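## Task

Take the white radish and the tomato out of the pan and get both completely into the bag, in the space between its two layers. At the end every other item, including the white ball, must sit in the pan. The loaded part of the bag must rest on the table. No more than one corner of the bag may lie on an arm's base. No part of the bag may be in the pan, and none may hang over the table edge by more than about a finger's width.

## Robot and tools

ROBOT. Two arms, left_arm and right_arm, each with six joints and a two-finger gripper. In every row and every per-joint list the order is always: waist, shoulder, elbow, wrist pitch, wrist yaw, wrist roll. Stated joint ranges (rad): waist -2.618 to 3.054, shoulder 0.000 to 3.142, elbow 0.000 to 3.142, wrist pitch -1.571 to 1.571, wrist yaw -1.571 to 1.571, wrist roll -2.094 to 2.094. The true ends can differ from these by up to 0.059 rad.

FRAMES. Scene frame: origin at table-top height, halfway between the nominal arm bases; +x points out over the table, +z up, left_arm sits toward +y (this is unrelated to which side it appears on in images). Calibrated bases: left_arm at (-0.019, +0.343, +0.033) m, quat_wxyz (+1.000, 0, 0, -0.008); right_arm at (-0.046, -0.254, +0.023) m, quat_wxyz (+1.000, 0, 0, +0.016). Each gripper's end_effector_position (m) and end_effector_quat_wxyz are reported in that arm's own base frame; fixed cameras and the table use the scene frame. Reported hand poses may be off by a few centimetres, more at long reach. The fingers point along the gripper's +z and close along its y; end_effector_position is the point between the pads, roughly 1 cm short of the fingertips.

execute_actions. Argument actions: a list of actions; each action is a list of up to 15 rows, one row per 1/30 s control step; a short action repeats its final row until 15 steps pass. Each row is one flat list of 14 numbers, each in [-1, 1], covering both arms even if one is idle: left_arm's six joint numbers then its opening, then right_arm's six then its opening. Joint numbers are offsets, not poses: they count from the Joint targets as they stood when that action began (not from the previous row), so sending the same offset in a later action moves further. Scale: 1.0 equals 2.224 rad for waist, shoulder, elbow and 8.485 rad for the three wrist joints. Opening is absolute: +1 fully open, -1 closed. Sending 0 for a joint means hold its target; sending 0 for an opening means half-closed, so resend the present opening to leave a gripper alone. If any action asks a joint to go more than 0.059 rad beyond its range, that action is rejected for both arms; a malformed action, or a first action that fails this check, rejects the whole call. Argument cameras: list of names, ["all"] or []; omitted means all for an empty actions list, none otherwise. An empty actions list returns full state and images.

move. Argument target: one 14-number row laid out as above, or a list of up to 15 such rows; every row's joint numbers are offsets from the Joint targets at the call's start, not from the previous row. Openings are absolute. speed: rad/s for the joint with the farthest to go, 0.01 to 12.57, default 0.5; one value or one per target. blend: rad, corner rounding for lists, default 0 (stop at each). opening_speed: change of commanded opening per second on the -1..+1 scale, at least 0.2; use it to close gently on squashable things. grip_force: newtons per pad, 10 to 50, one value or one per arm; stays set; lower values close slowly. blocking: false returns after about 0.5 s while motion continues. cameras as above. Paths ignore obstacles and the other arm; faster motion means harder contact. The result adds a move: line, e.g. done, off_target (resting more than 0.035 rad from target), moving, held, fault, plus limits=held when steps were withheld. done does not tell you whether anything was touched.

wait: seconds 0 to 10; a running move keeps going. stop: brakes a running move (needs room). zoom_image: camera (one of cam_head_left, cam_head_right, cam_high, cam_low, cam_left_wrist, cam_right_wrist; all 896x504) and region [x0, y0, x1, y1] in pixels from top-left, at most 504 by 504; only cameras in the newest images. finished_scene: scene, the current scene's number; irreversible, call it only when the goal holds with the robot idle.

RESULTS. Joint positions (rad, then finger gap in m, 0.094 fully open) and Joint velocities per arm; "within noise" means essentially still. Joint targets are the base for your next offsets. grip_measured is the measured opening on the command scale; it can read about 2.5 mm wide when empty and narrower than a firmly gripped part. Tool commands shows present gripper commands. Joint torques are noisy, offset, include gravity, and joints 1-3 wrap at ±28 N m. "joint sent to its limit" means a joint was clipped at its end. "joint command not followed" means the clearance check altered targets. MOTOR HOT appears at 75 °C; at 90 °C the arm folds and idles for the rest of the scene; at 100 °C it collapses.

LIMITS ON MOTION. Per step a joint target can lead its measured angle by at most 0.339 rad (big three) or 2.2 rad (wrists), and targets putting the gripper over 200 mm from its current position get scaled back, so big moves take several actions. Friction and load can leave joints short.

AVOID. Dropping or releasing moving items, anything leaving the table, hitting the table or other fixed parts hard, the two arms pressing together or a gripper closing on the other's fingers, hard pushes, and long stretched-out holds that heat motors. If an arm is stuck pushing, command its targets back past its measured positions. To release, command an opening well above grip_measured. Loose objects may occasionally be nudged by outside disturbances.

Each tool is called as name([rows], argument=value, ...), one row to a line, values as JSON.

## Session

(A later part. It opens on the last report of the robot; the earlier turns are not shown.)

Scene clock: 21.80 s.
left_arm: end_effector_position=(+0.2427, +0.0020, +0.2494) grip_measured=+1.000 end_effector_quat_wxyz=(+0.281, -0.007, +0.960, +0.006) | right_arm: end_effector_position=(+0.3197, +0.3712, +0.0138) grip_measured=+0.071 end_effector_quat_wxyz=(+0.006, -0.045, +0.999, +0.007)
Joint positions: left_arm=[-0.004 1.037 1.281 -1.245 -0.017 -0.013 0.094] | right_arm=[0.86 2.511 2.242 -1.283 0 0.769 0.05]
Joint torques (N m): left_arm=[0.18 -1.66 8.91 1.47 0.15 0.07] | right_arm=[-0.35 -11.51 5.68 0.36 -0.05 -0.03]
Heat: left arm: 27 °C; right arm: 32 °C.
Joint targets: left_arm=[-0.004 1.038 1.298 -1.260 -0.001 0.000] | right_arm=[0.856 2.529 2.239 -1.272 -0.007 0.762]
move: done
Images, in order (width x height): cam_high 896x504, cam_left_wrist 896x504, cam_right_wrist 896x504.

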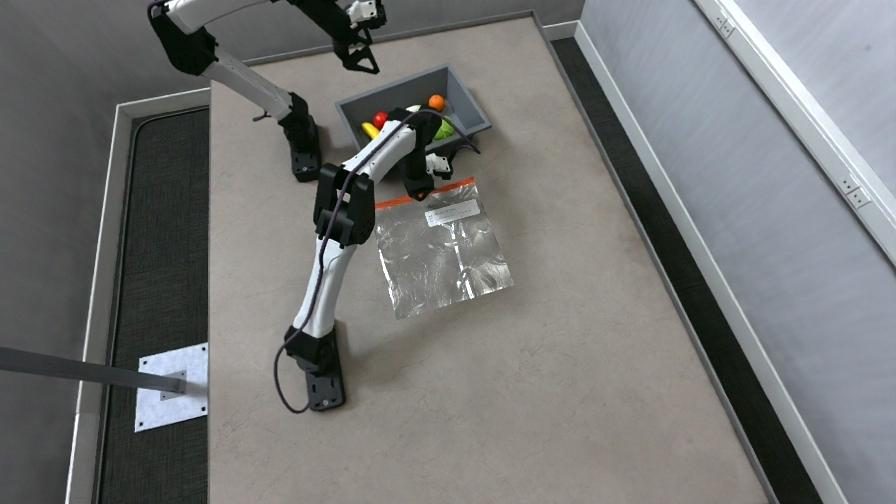

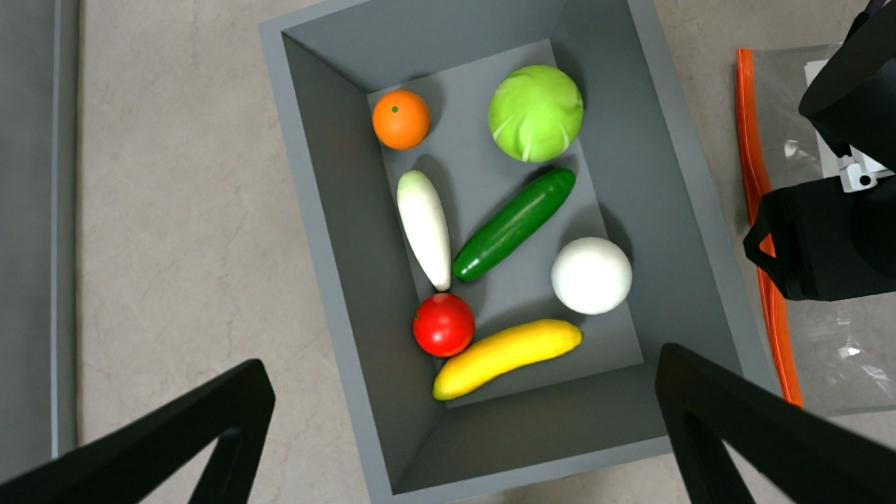

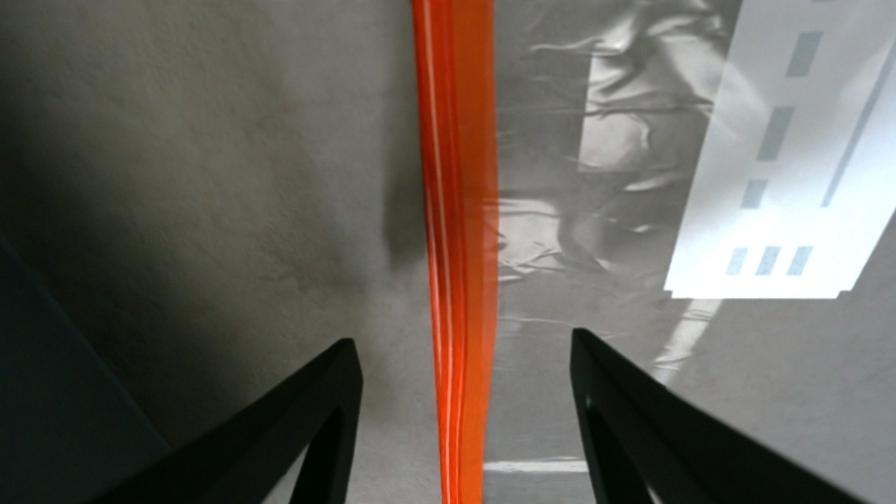

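move(target=[0,0,0,0,0,0,1, 0, 0, -0.036, 0.0095, 0, 0, 0.07], speed=0.12, cameras=["cam_left_wrist","cam_right_wrist","cam_low"])

zoom_image(camera="cam_left_wrist", region=[680, 140, 860, 340])

zoom_image(camera="cam_right_wrist", region=[200, 100, 600, 500])

Scene clock: 23.53 s.
left_arm: end_effector_position=(+0.2427, +0.0020, +0.2494) grip_measured=+1.000 end_effector_quat_wxyz=(+0.281, -0.007, +0.960, +0.006) | right_arm: end_effector_position=(+0.3188, +0.3703, -0.0063) grip_measured=+0.071 end_effector_quat_wxyz=(+0.006, -0.045, +0.999, +0.007)
Joint positions: left_arm=[-0.004 1.037 1.281 -1.245 -0.017 -0.013 0.094] | right_arm=[0.86 2.511 2.162 -1.203 0 0.769 0.05]
Joint torques (N m): left_arm=[0.23 -1.66 8.92 1.47 0.16 0.06] | right_arm=[-0.34 -11.51 5.63 0.39 -0.06 -0.03]
Heat: left arm: 28 °C; right arm: 33 °C.
Joint targets: left_arm=[-0.004 1.038 1.298 -1.260 -0.001 0.000] | right_arm=[0.856 2.529 2.159 -1.192 -0.007 0.762]
move: done
Images, in order (width x height): cam_low 896x504, cam_left_wrist 896x504, cam_right_wrist 896x504.

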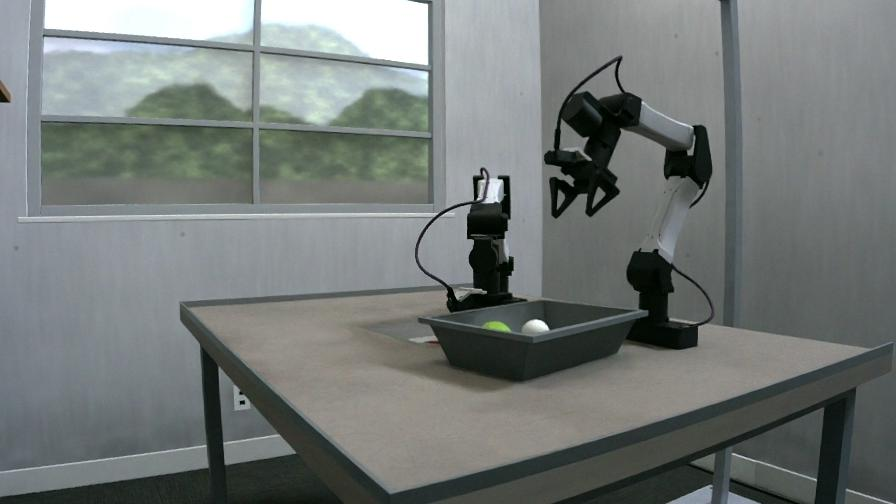

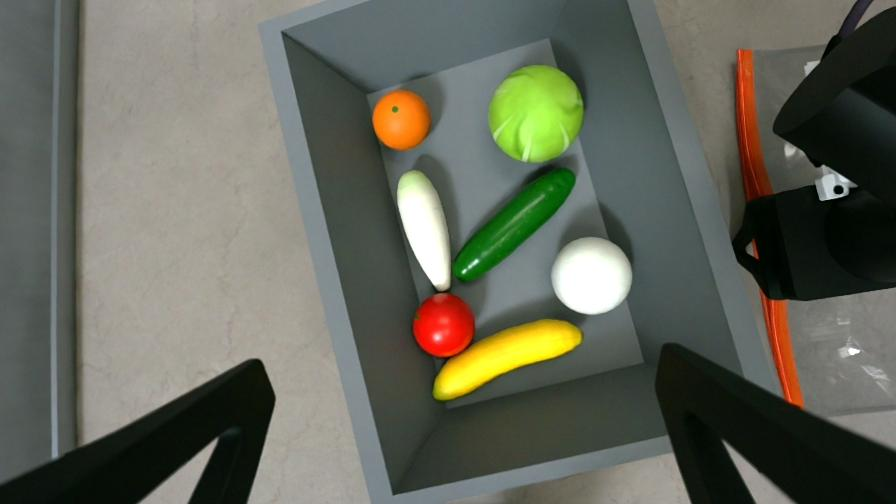

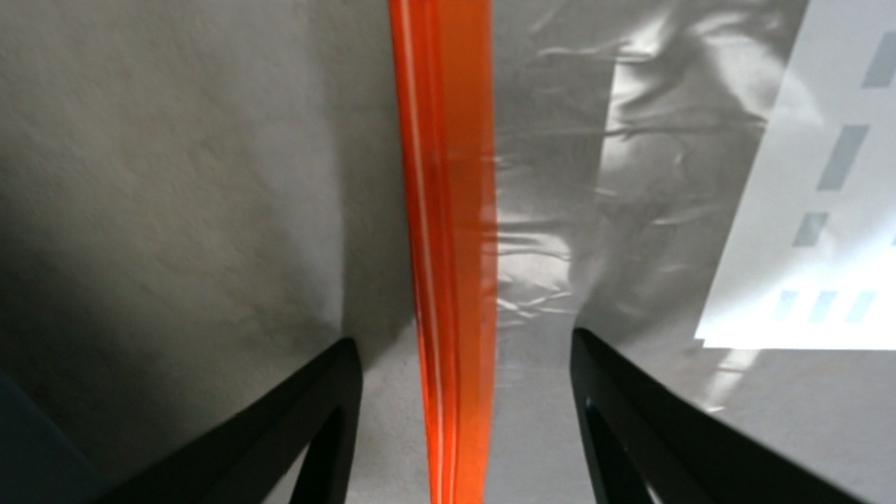

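Scaled by 2.520 from the camera's 896x504 image, which has a finer 1280x720 frame.

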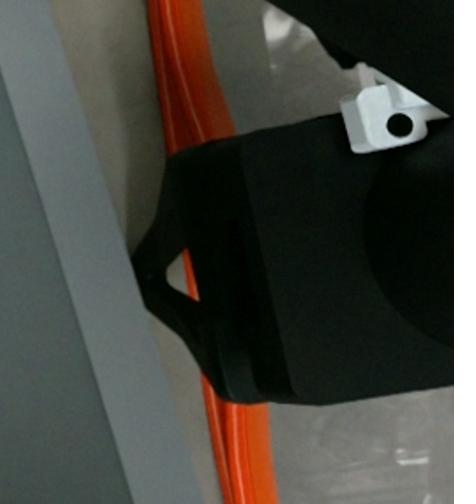

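Scaled by 1.260 from the camera's 896x504 image, which has a finer 1280x720 frame.

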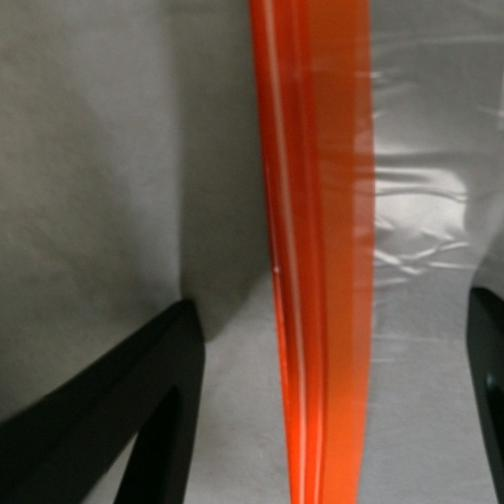

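move([
  [0,0,0,0,0,0,1, 0, 0, -0.009, 0.0023, 0, 0, 0.07],
  [0,0,0,0,0,0,1, 0, 0, -0.009, 0.0023, 0, 0, -0.55],
], speed=0.1, opening_speed=0.4, cameras=["cam_left_wrist","cam_right_wrist"])

zoom_image(camera="cam_right_wrist", region=[200, 100, 600, 500])

Scene clock: 26.33 s.
left_arm: end_effector_position=(+0.2427, +0.0020, +0.2494) grip_measured=+1.000 end_effector_quat_wxyz=(+0.281, -0.007, +0.960, +0.006) | right_arm: end_effector_position=(+0.3190, +0.3684, -0.0077) grip_measured=-0.548 end_effector_quat_wxyz=(+0.007, -0.045, +0.999, +0.003)
Joint positions: left_arm=[-0.004 1.037 1.281 -1.245 -0.017 -0.013 0.094] | right_arm=[0.859 2.511 2.157 -1.202 0.006 0.769 0.021]
Joint torques (N m): left_arm=[0.27 -1.69 8.88 1.47 0.15 0.06] | right_arm=[-0.27 -11.48 4.26 0.58 -0.11 -0.02]
Heat: left arm: 28 °C; right arm: 34 °C.
Joint targets: left_arm=[-0.004 1.038 1.298 -1.260 -0.001 0.000] | right_arm=[0.856 2.529 2.138 -1.172 -0.007 0.762]
move: done
Images, in order (width x height): cam_left_wrist 896x504, cam_right_wrist 896x504.

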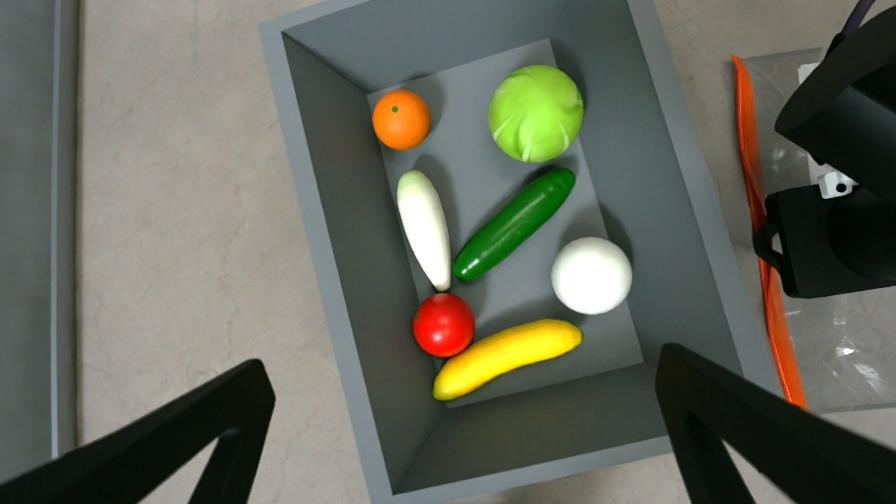

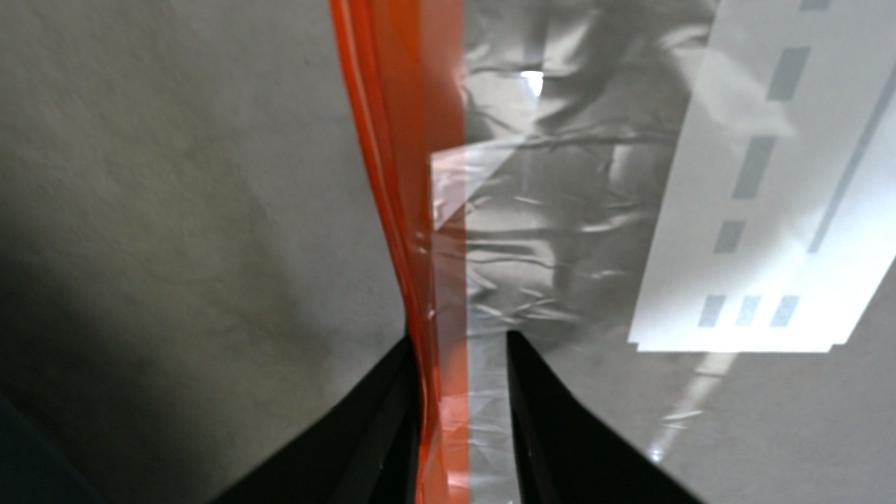

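Scaled by 1.260 from the camera's 896x504 image, which has a finer 1280x720 frame.

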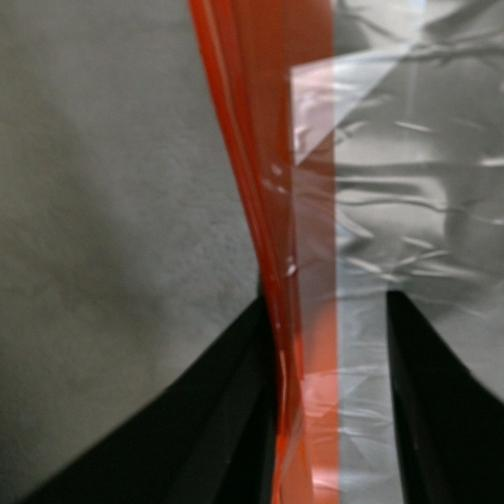

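move([
  [0,0,0,0,0,0,1, 0, 0, 0.009, -0.0023, 0, 0, 0.07],
  [0,0,0,0,0,0,1, 0, 0, 0.022, -0.0057, 0, 0, 0.07],
], speed=0.2, opening_speed=1, cameras=["cam_left_wrist","cam_right_wrist"])

zoom_image(camera="cam_right_wrist", region=[200, 100, 600, 500])

zoom_image(camera="cam_left_wrist", region=[680, 40, 860, 430])

Scene clock: 28.67 s.
left_arm: end_effector_position=(+0.2427, +0.0020, +0.2494) grip_measured=+1.000 end_effector_quat_wxyz=(+0.281, -0.007, +0.960, +0.006) | right_arm: end_effector_position=(+0.3162, +0.3692, -0.0062) grip_measured=+0.069 end_effector_quat_wxyz=(-0.001, -0.045, +0.999, +0.006)
Joint positions: left_arm=[-0.004 1.037 1.281 -1.245 -0.017 -0.013 0.094] | right_arm=[0.859 2.511 2.163 -1.214 -0.01 0.769 0.05]
Joint torques (N m): left_arm=[0.17 -1.65 8.9 1.48 0.16 0.07] | right_arm=[-0.27 -11.48 8.35 0.25 0.04 -0.02]
Heat: left arm: 28 °C; right arm: 35 °C.
Joint targets: left_arm=[-0.004 1.038 1.298 -1.260 -0.001 0.000] | right_arm=[0.856 2.529 2.188 -1.220 -0.007 0.762]
move: done
Images, in order (width x height): cam_left_wrist 896x504, cam_right_wrist 896x504.

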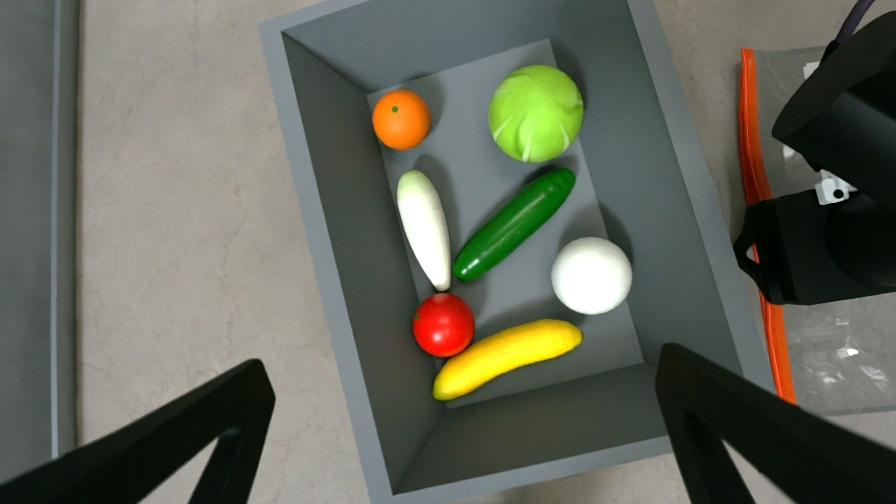

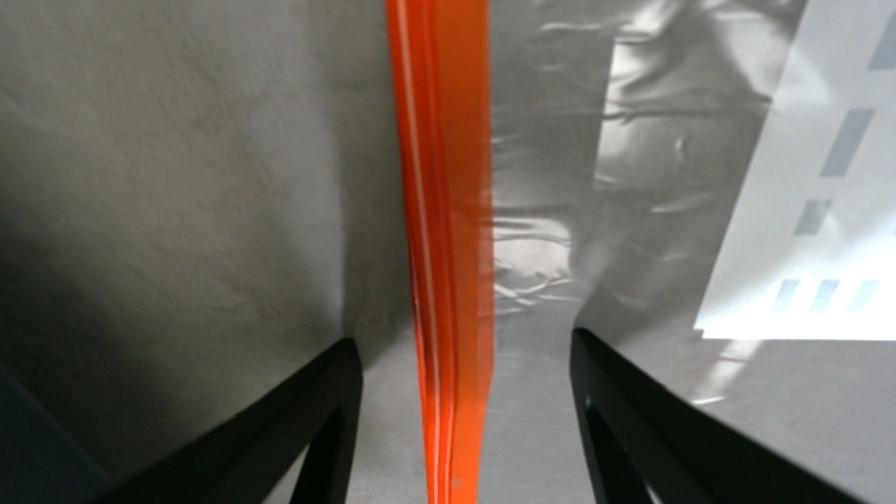

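Scaled by 1.260 from the camera's 896x504 image, which has a finer 1280x720 frame.

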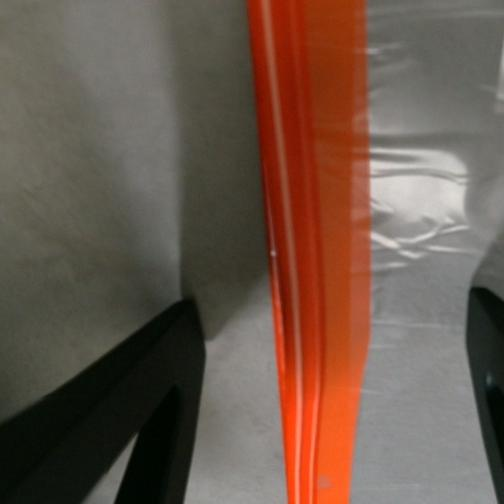

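Scaled by 1.292 from the camera's 896x504 image, which has a finer 1280x720 frame.

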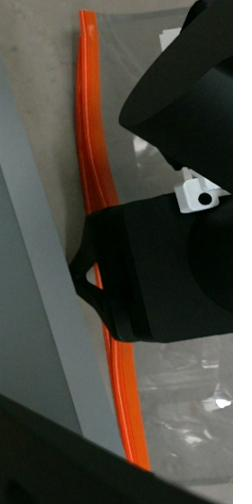

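move(target=[0,0,0,0,0,0,1, 0, 0, 0.010, -0.001, 0, 0, 0.07], speed=0.2)

Scene clock: 29.73 s.
left_arm: end_effector_position=(+0.2427, +0.0020, +0.2494) grip_measured=+1.000 end_effector_quat_wxyz=(+0.281, -0.007, +0.960, +0.006) | right_arm: end_effector_position=(+0.3183, +0.3717, -0.0012) grip_measured=+0.069 end_effector_quat_wxyz=(+0.003, -0.045, +0.999, +0.010)
Joint positions: left_arm=[-0.004 1.037 1.281 -1.245 -0.017 -0.013 0.094] | right_arm=[0.859 2.511 2.183 -1.222 -0.01 0.769 0.05]
Joint torques (N m): left_arm=[0.21 -1.69 8.92 1.46 0.16 0.06] | right_arm=[-0.23 -11.52 8.55 0.25 0.04 -0.02]
Heat: left arm: 28 °C; right arm: 36 °C.
Joint targets: left_arm=[-0.004 1.038 1.298 -1.260 -0.001 0.000] | right_arm=[0.856 2.529 2.210 -1.229 -0.007 0.762]
move: done

move(target=[0,0,0,0,0,0,1, 0, 0, 0, 0, 0, 0, -0.55], opening_speed=0.4, cameras=["cam_left_wrist","cam_right_wrist"])

zoom_image(camera="cam_right_wrist", region=[200, 100, 600, 500])

zoom_image(camera="cam_left_wrist", region=[680, 40, 860, 430])

Scene clock: 31.73 s.
left_arm: end_effector_position=(+0.2427, +0.0020, +0.2494) grip_measured=+1.000 end_effector_quat_wxyz=(+0.281, -0.007, +0.960, +0.006) | right_arm: end_effector_position=(+0.3182, +0.3716, -0.0012) grip_measured=-0.549 end_effector_quat_wxyz=(+0.003, -0.045, +0.999, +0.010)
Joint positions: left_arm=[-0.004 1.037 1.281 -1.245 -0.017 -0.013 0.094] | right_arm=[0.859 2.511 2.183 -1.223 -0.01 0.769 0.021]
Joint torques (N m): left_arm=[0.21 -1.63 8.91 1.48 0.15 0.07] | right_arm=[-0.23 -11.52 8.58 0.23 0.04 -0.02]
Heat: left arm: 28 °C; right arm: 37 °C.
Joint targets: left_arm=[-0.004 1.038 1.298 -1.260 -0.001 0.000] | right_arm=[0.856 2.529 2.210 -1.229 -0.007 0.762]
move: done
Images, in order (width x height): cam_left_wrist 896x504, cam_right_wrist 896x504.

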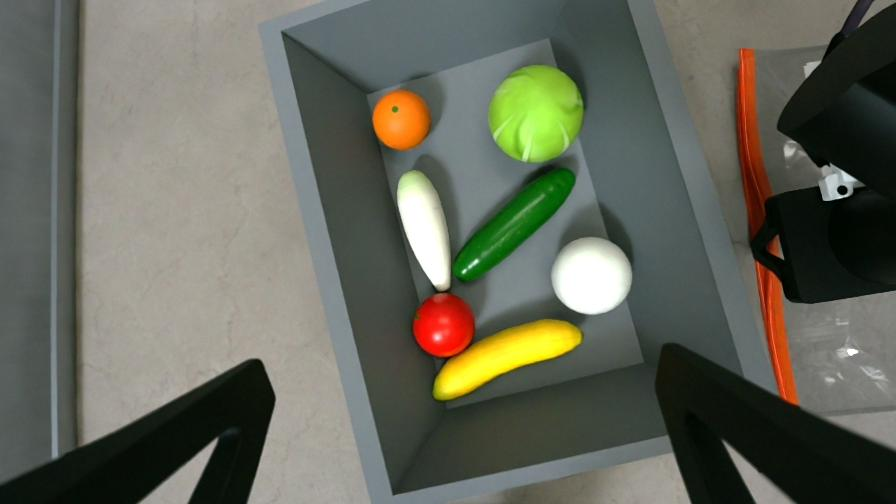

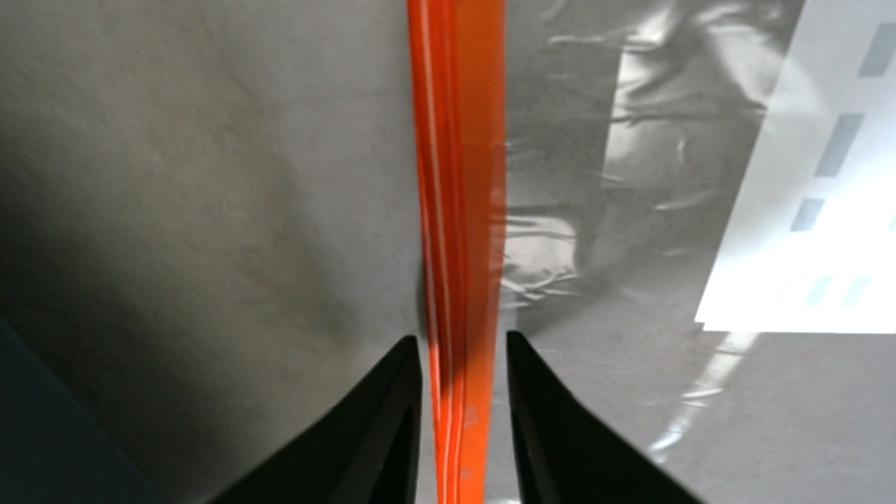

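Scaled by 1.260 from the camera's 896x504 image, which has a finer 1280x720 frame.

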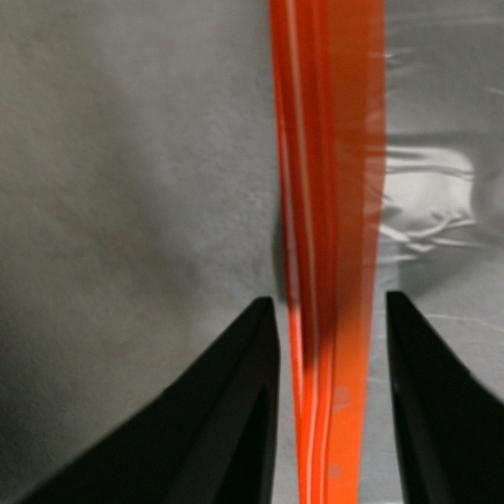

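Scaled by 1.292 from the camera's 896x504 image, which has a finer 1280x720 frame.

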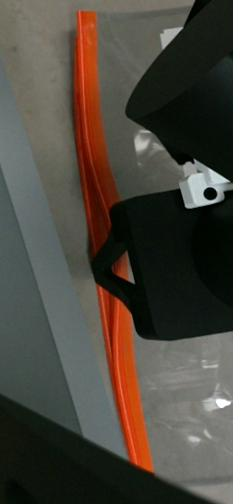

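move(target=[0,0,0,0,0,0,1, 0, 0, 0, 0, 0, 0, -1], opening_speed=0.4, cameras=["cam_left_wrist","cam_right_wrist"])

zoom_image(camera="cam_right_wrist", region=[200, 100, 600, 500])

zoom_image(camera="cam_left_wrist", region=[680, 40, 860, 430])

Scene clock: 33.30 s.
left_arm: end_effector_position=(+0.2427, +0.0020, +0.2494) grip_measured=+1.000 end_effector_quat_wxyz=(+0.281, -0.007, +0.960, +0.006) | right_arm: end_effector_position=(+0.3180, +0.3713, -0.0012) grip_measured=-0.990 end_effector_quat_wxyz=(+0.002, -0.045, +0.999, +0.010)
Joint positions: left_arm=[-0.004 1.037 1.281 -1.245 -0.017 -0.013 0.094] | right_arm=[0.859 2.511 2.183 -1.225 -0.01 0.769 0]
Joint torques (N m): left_arm=[0.2 -1.65 8.92 1.47 0.15 0.06] | right_arm=[-0.27 -11.51 8.58 0.25 0.04 -0.02]
Heat: left arm: 28 °C; right arm: 37 °C.
Joint targets: left_arm=[-0.004 1.038 1.298 -1.260 -0.001 0.000] | right_arm=[0.856 2.529 2.210 -1.229 -0.007 0.762]
move: done
Images, in order (width x height): cam_left_wrist 896x504, cam_right_wrist 896x504.

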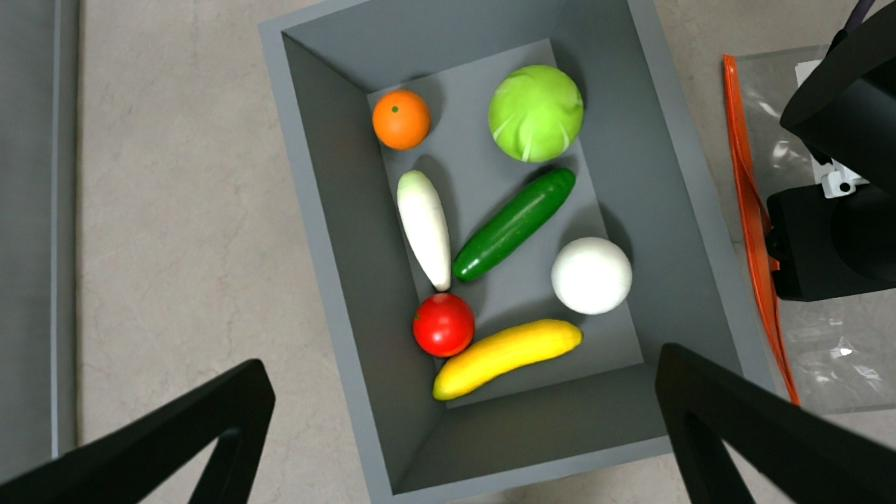

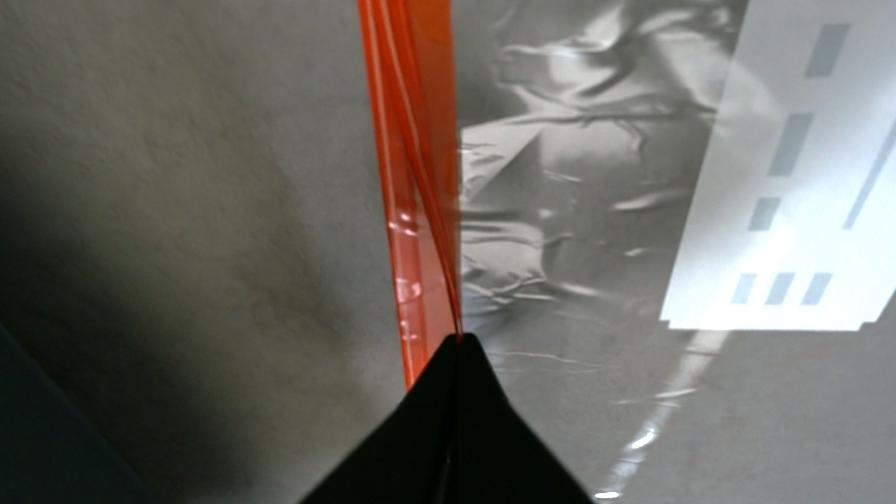

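Scaled by 1.260 from the camera's 896x504 image, which has a finer 1280x720 frame.

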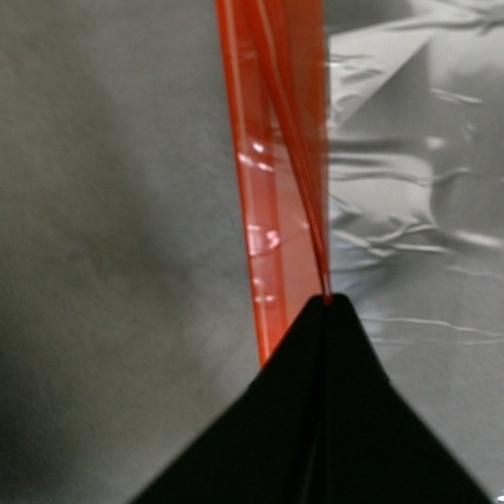

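Scaled by 1.292 from the camera's 896x504 image, which has a finer 1280x720 frame.

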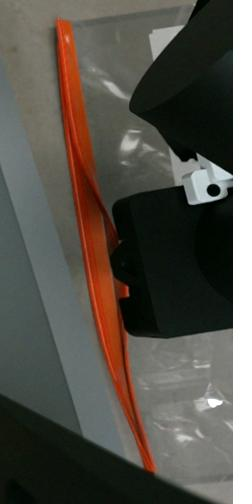

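move(target=[0,0,0,0,0,0,1, -0.0058, -0.0112, 0.1187, -0.0362, 0, 0, -1], speed=0.2, cameras=["cam_head_right","cam_high","cam_low","cam_left_wrist","cam_right_wrist"])

zoom_image(camera="cam_left_wrist", region=[640, 20, 895, 430])

zoom_image(camera="cam_high", region=[340, 80, 560, 330])

zoom_image(camera="cam_low", region=[340, 260, 660, 400])

Scene clock: 35.80 s.
left_arm: end_effector_position=(+0.2427, +0.0020, +0.2494) grip_measured=+1.000 end_effector_quat_wxyz=(+0.281, -0.007, +0.960, +0.006) | right_arm: end_effector_position=(+0.3135, +0.3586, +0.0654) grip_measured=-0.991 end_effector_quat_wxyz=(-0.011, -0.040, +0.999, -0.004)
Joint positions: left_arm=[-0.004 1.037 1.281 -1.245 -0.017 -0.013 0.094] | right_arm=[0.849 2.511 2.448 -1.529 -0.01 0.769 0]
Joint torques (N m): left_arm=[0.24 -1.69 8.91 1.48 0.15 0.06] | right_arm=[-0.53 -13.56 8.31 0.2 0.04 -0.02]
Heat: left arm: 29 °C; right arm: 38 °C.
Joint targets: left_arm=[-0.004 1.038 1.298 -1.260 -0.001 0.000] | right_arm=[0.843 2.504 2.474 -1.536 -0.007 0.762]
move: done
Images, in order (width x height): cam_head_right 896x504, cam_high 896x504, cam_low 896x504, cam_left_wrist 896x504, cam_right_wrist 896x504.

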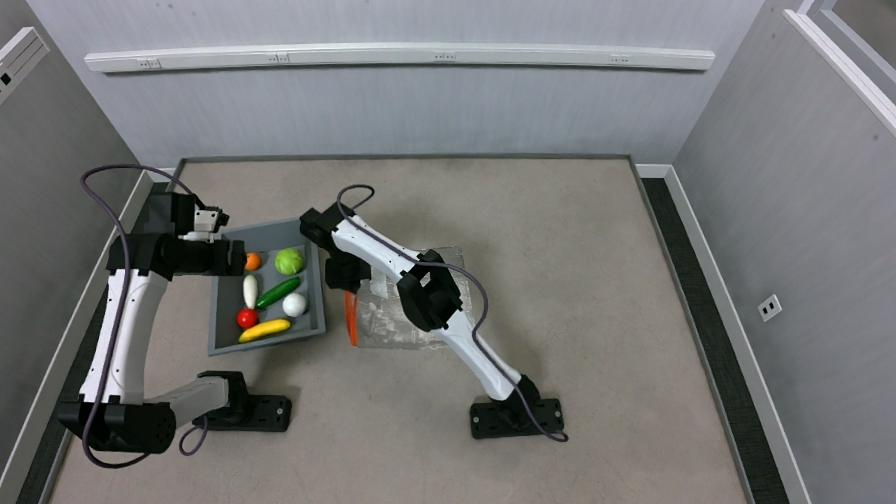

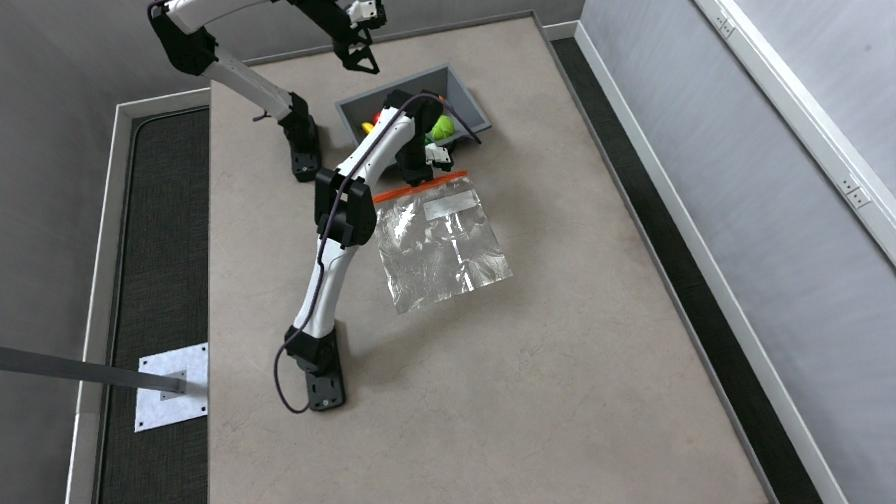

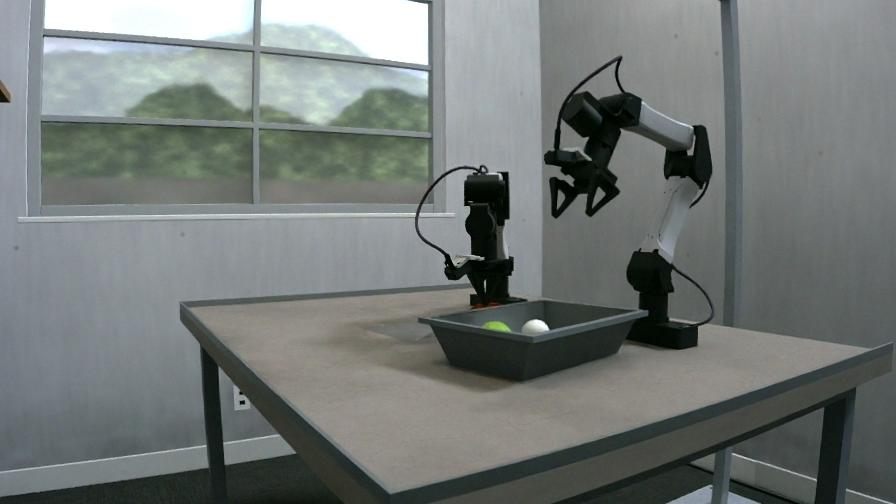

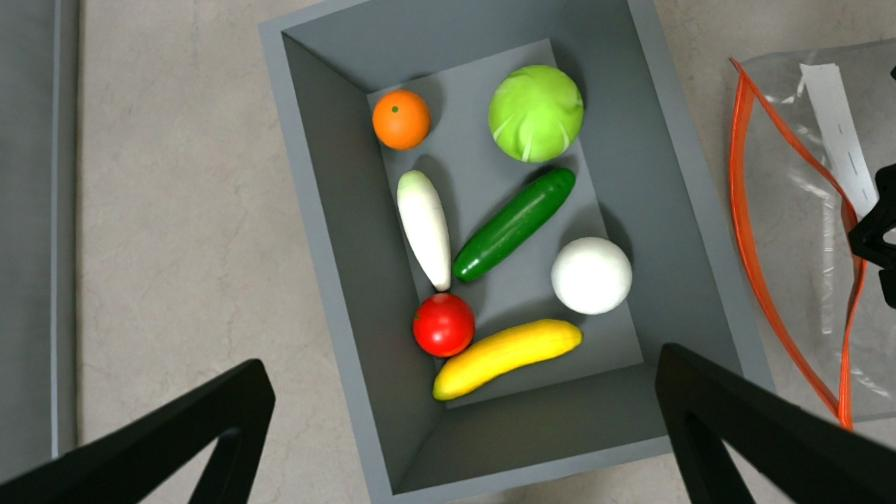

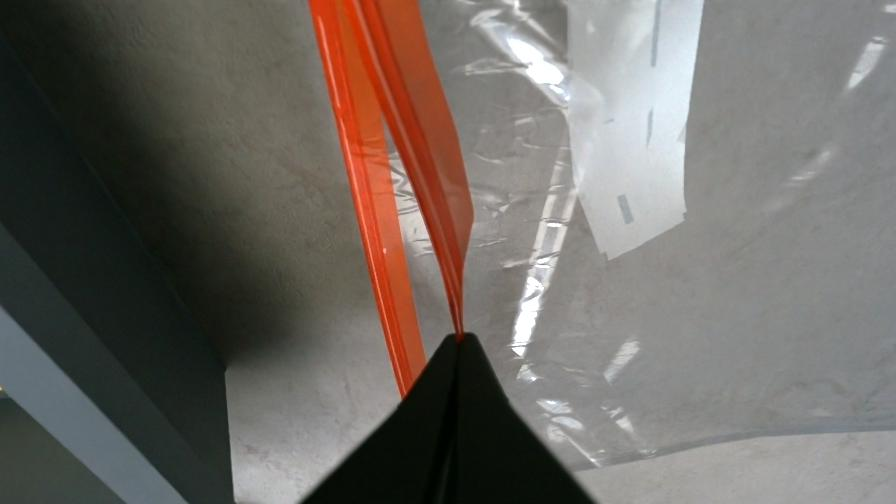

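Scaled by 1.229 from the camera's 896x504 image, which has a finer 1280x720 frame.

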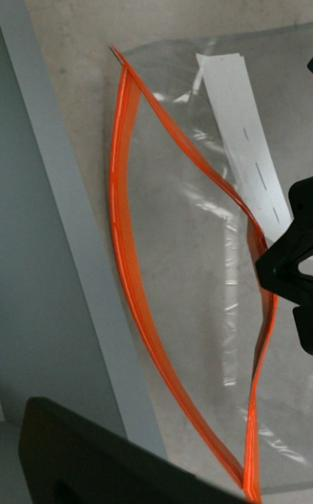

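Scaled by 2.016 from the camera's 896x504 image, which has a finer 1280x720 frame.

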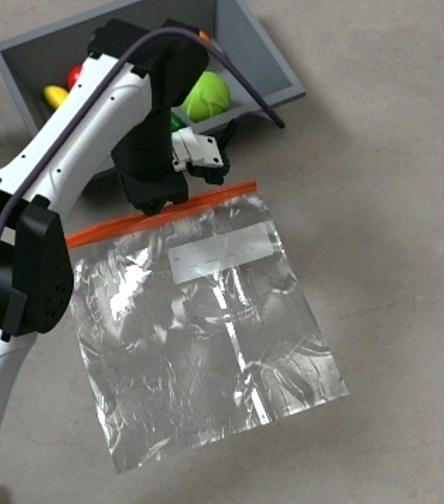

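Scaled by 1.575 from the camera's 896x504 image, which has a finer 1280x720 frame.

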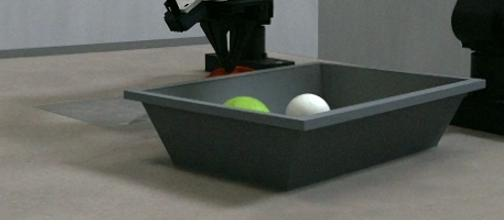

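move(target=[0.0243,0.1353,-0.1129,-0.0022,0,0,0.5, -0.0342, -0.1066, -0.1942, 0.023, 0, -0.0105, -1], speed=0.3, cameras=["cam_head_right","cam_high","cam_low","cam_left_wrist","cam_right_wrist"])

Scene clock: 40.03 s.
left_arm: end_effector_position=(+0.2162, +0.0122, +0.1135) grip_measured=+0.502 end_effector_quat_wxyz=(+0.014, -0.028, +0.999, +0.008) | right_arm: end_effector_position=(+0.3126, +0.3070, +0.0476) grip_measured=-0.991 end_effector_quat_wxyz=(-0.026, -0.046, +0.998, -0.017)
Joint positions: left_arm=[0.043 1.331 1.057 -1.268 -0.017 -0.012 0.071] | right_arm=[0.773 2.328 2.046 -1.351 -0.01 0.681 0]
Joint torques (N m): left_arm=[0.75 -3.37 6.11 0.35 0.14 0.07] | right_arm=[-0.65 -17.21 5.45 0.23 0.03 -0.02]
Heat: left arm: 29 °C; right arm: 41 °C.
Joint targets: left_arm=[0.050 1.339 1.047 -1.279 -0.001 0.000] | right_arm=[0.767 2.266 2.042 -1.341 -0.007 0.673]
move: off_target (right_arm); right_arm: the shoulder is farthest, 0.061 rad from its target
Images, in order (width x height): cam_head_right 896x504, cam_high 896x504, cam_low 896x504, cam_left_wrist 896x504, cam_right_wrist 896x504.

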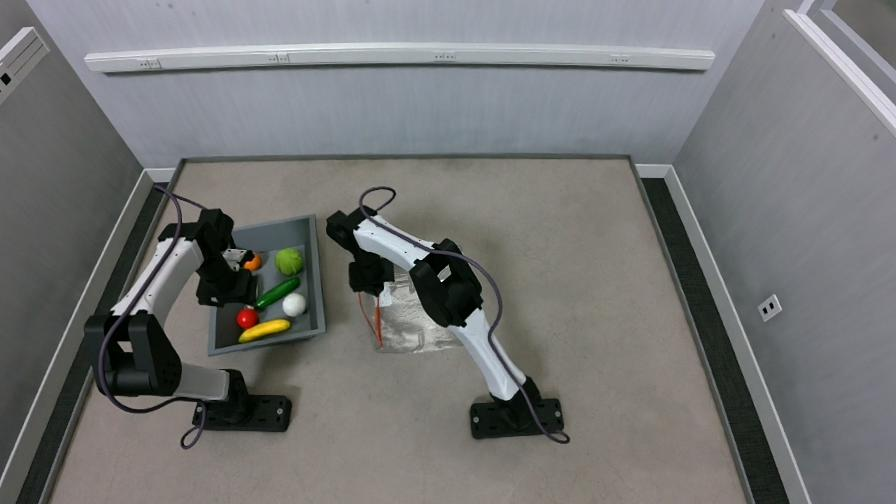

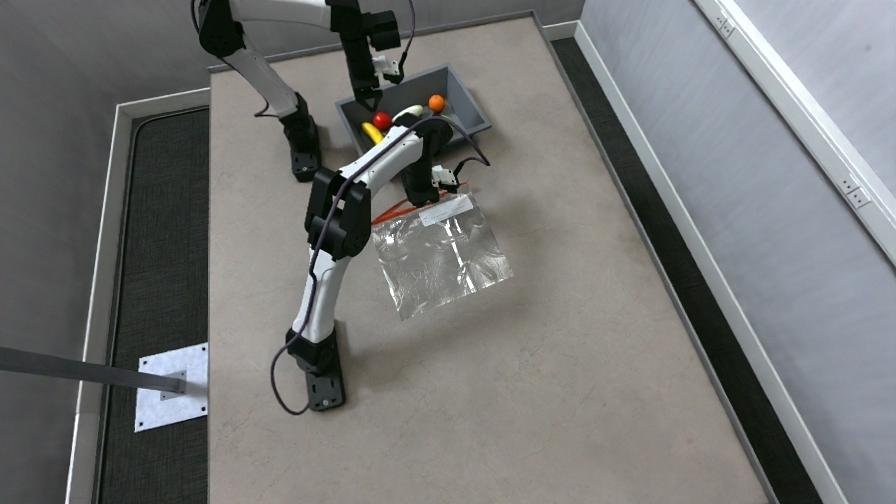

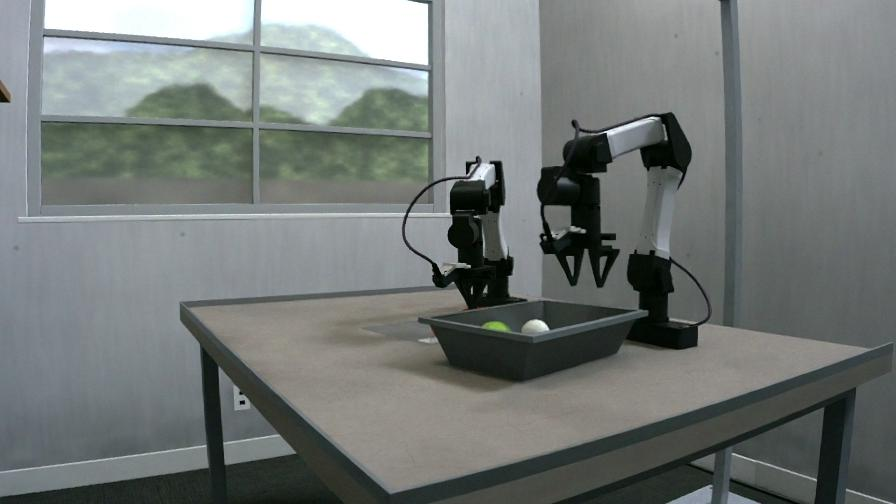

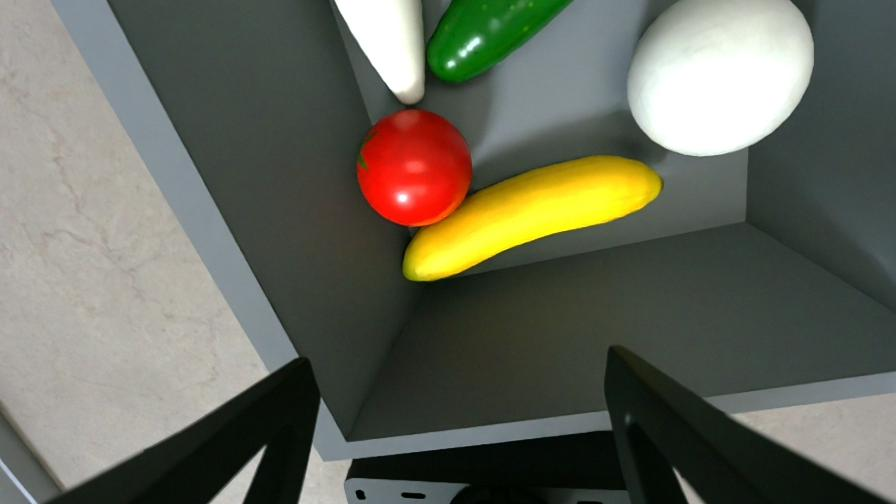

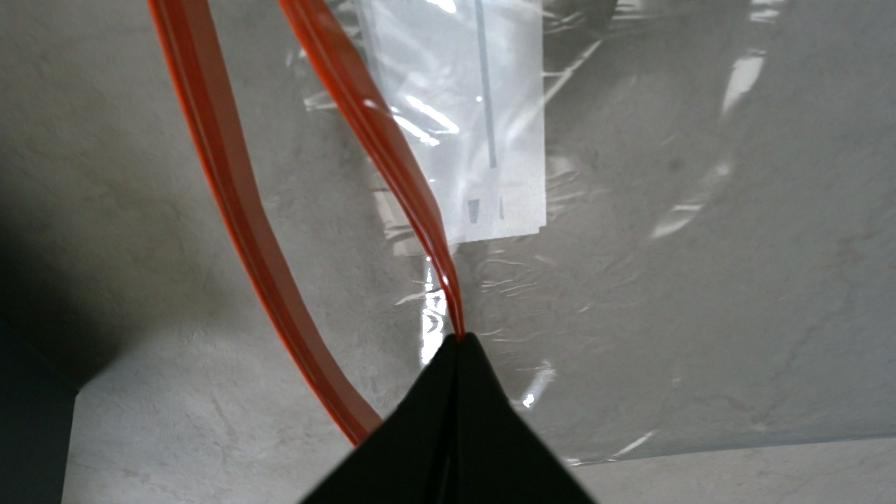

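move(target=[0.0315,0.0587,-0.0483,0.0246,0,-0.0354,0.5, 0, -0.0135, 0.0225, -0.0094, 0, 0, -1], speed=0.3, cameras=["cam_left_wrist","cam_right_wrist"])

Scene clock: 42.73 s.
left_arm: end_effector_position=(+0.2273, +0.0287, +0.0612) grip_measured=+0.502 end_effector_quat_wxyz=(-0.008, -0.199, +0.980, +0.009) | right_arm: end_effector_position=(+0.3064, +0.3010, +0.0666) grip_measured=-0.991 end_effector_quat_wxyz=(-0.030, -0.046, +0.998, -0.020)
Joint positions: left_arm=[0.113 1.458 0.95 -1.081 -0.016 -0.287 0.071] | right_arm=[0.773 2.295 2.066 -1.413 -0.01 0.68 0]
Joint torques (N m): left_arm=[0.72 -3.96 5.74 0.5 0.12 -0.16] | right_arm=[-0.49 -16.77 8.31 0.04 0.03 -0.03]
Heat: left arm: 29 °C; right arm: 43 °C.
Joint targets: left_arm=[0.120 1.469 0.940 -1.070 -0.001 -0.300] | right_arm=[0.767 2.236 2.092 -1.421 -0.007 0.673]
move: off_target (right_arm); right_arm: the shoulder is farthest, 0.059 rad from its target
Images, in order (width x height): cam_left_wrist 896x504, cam_right_wrist 896x504.

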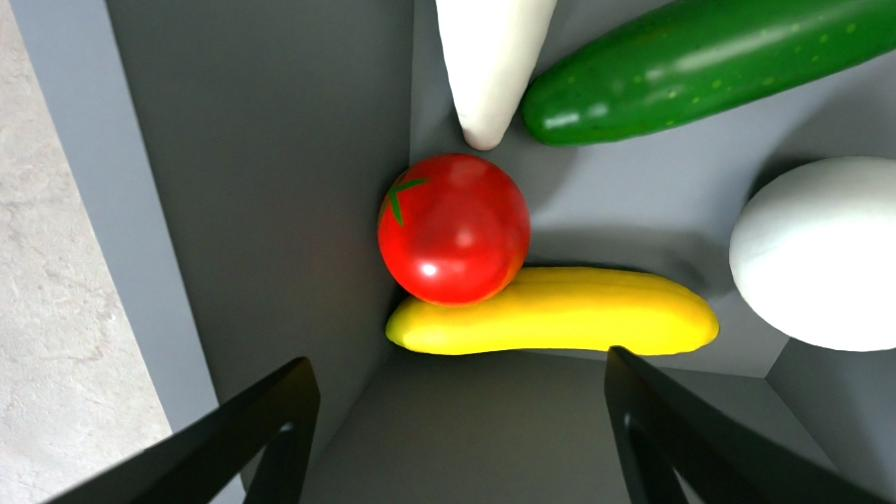

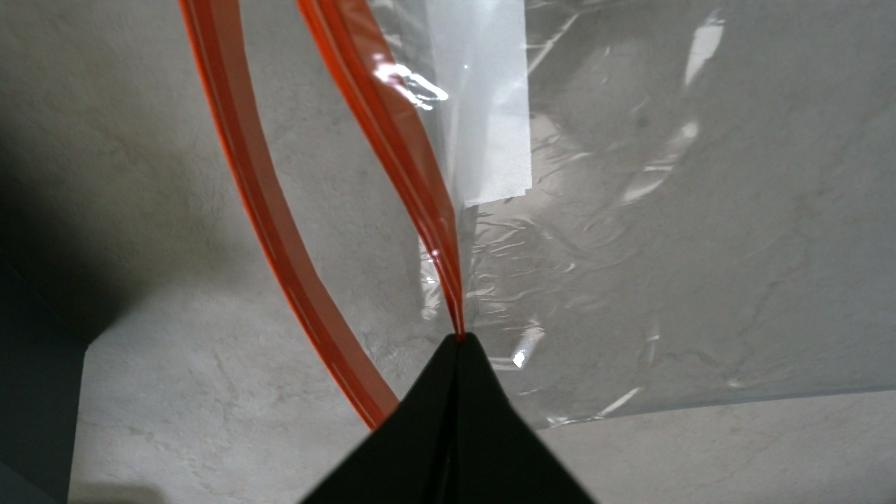

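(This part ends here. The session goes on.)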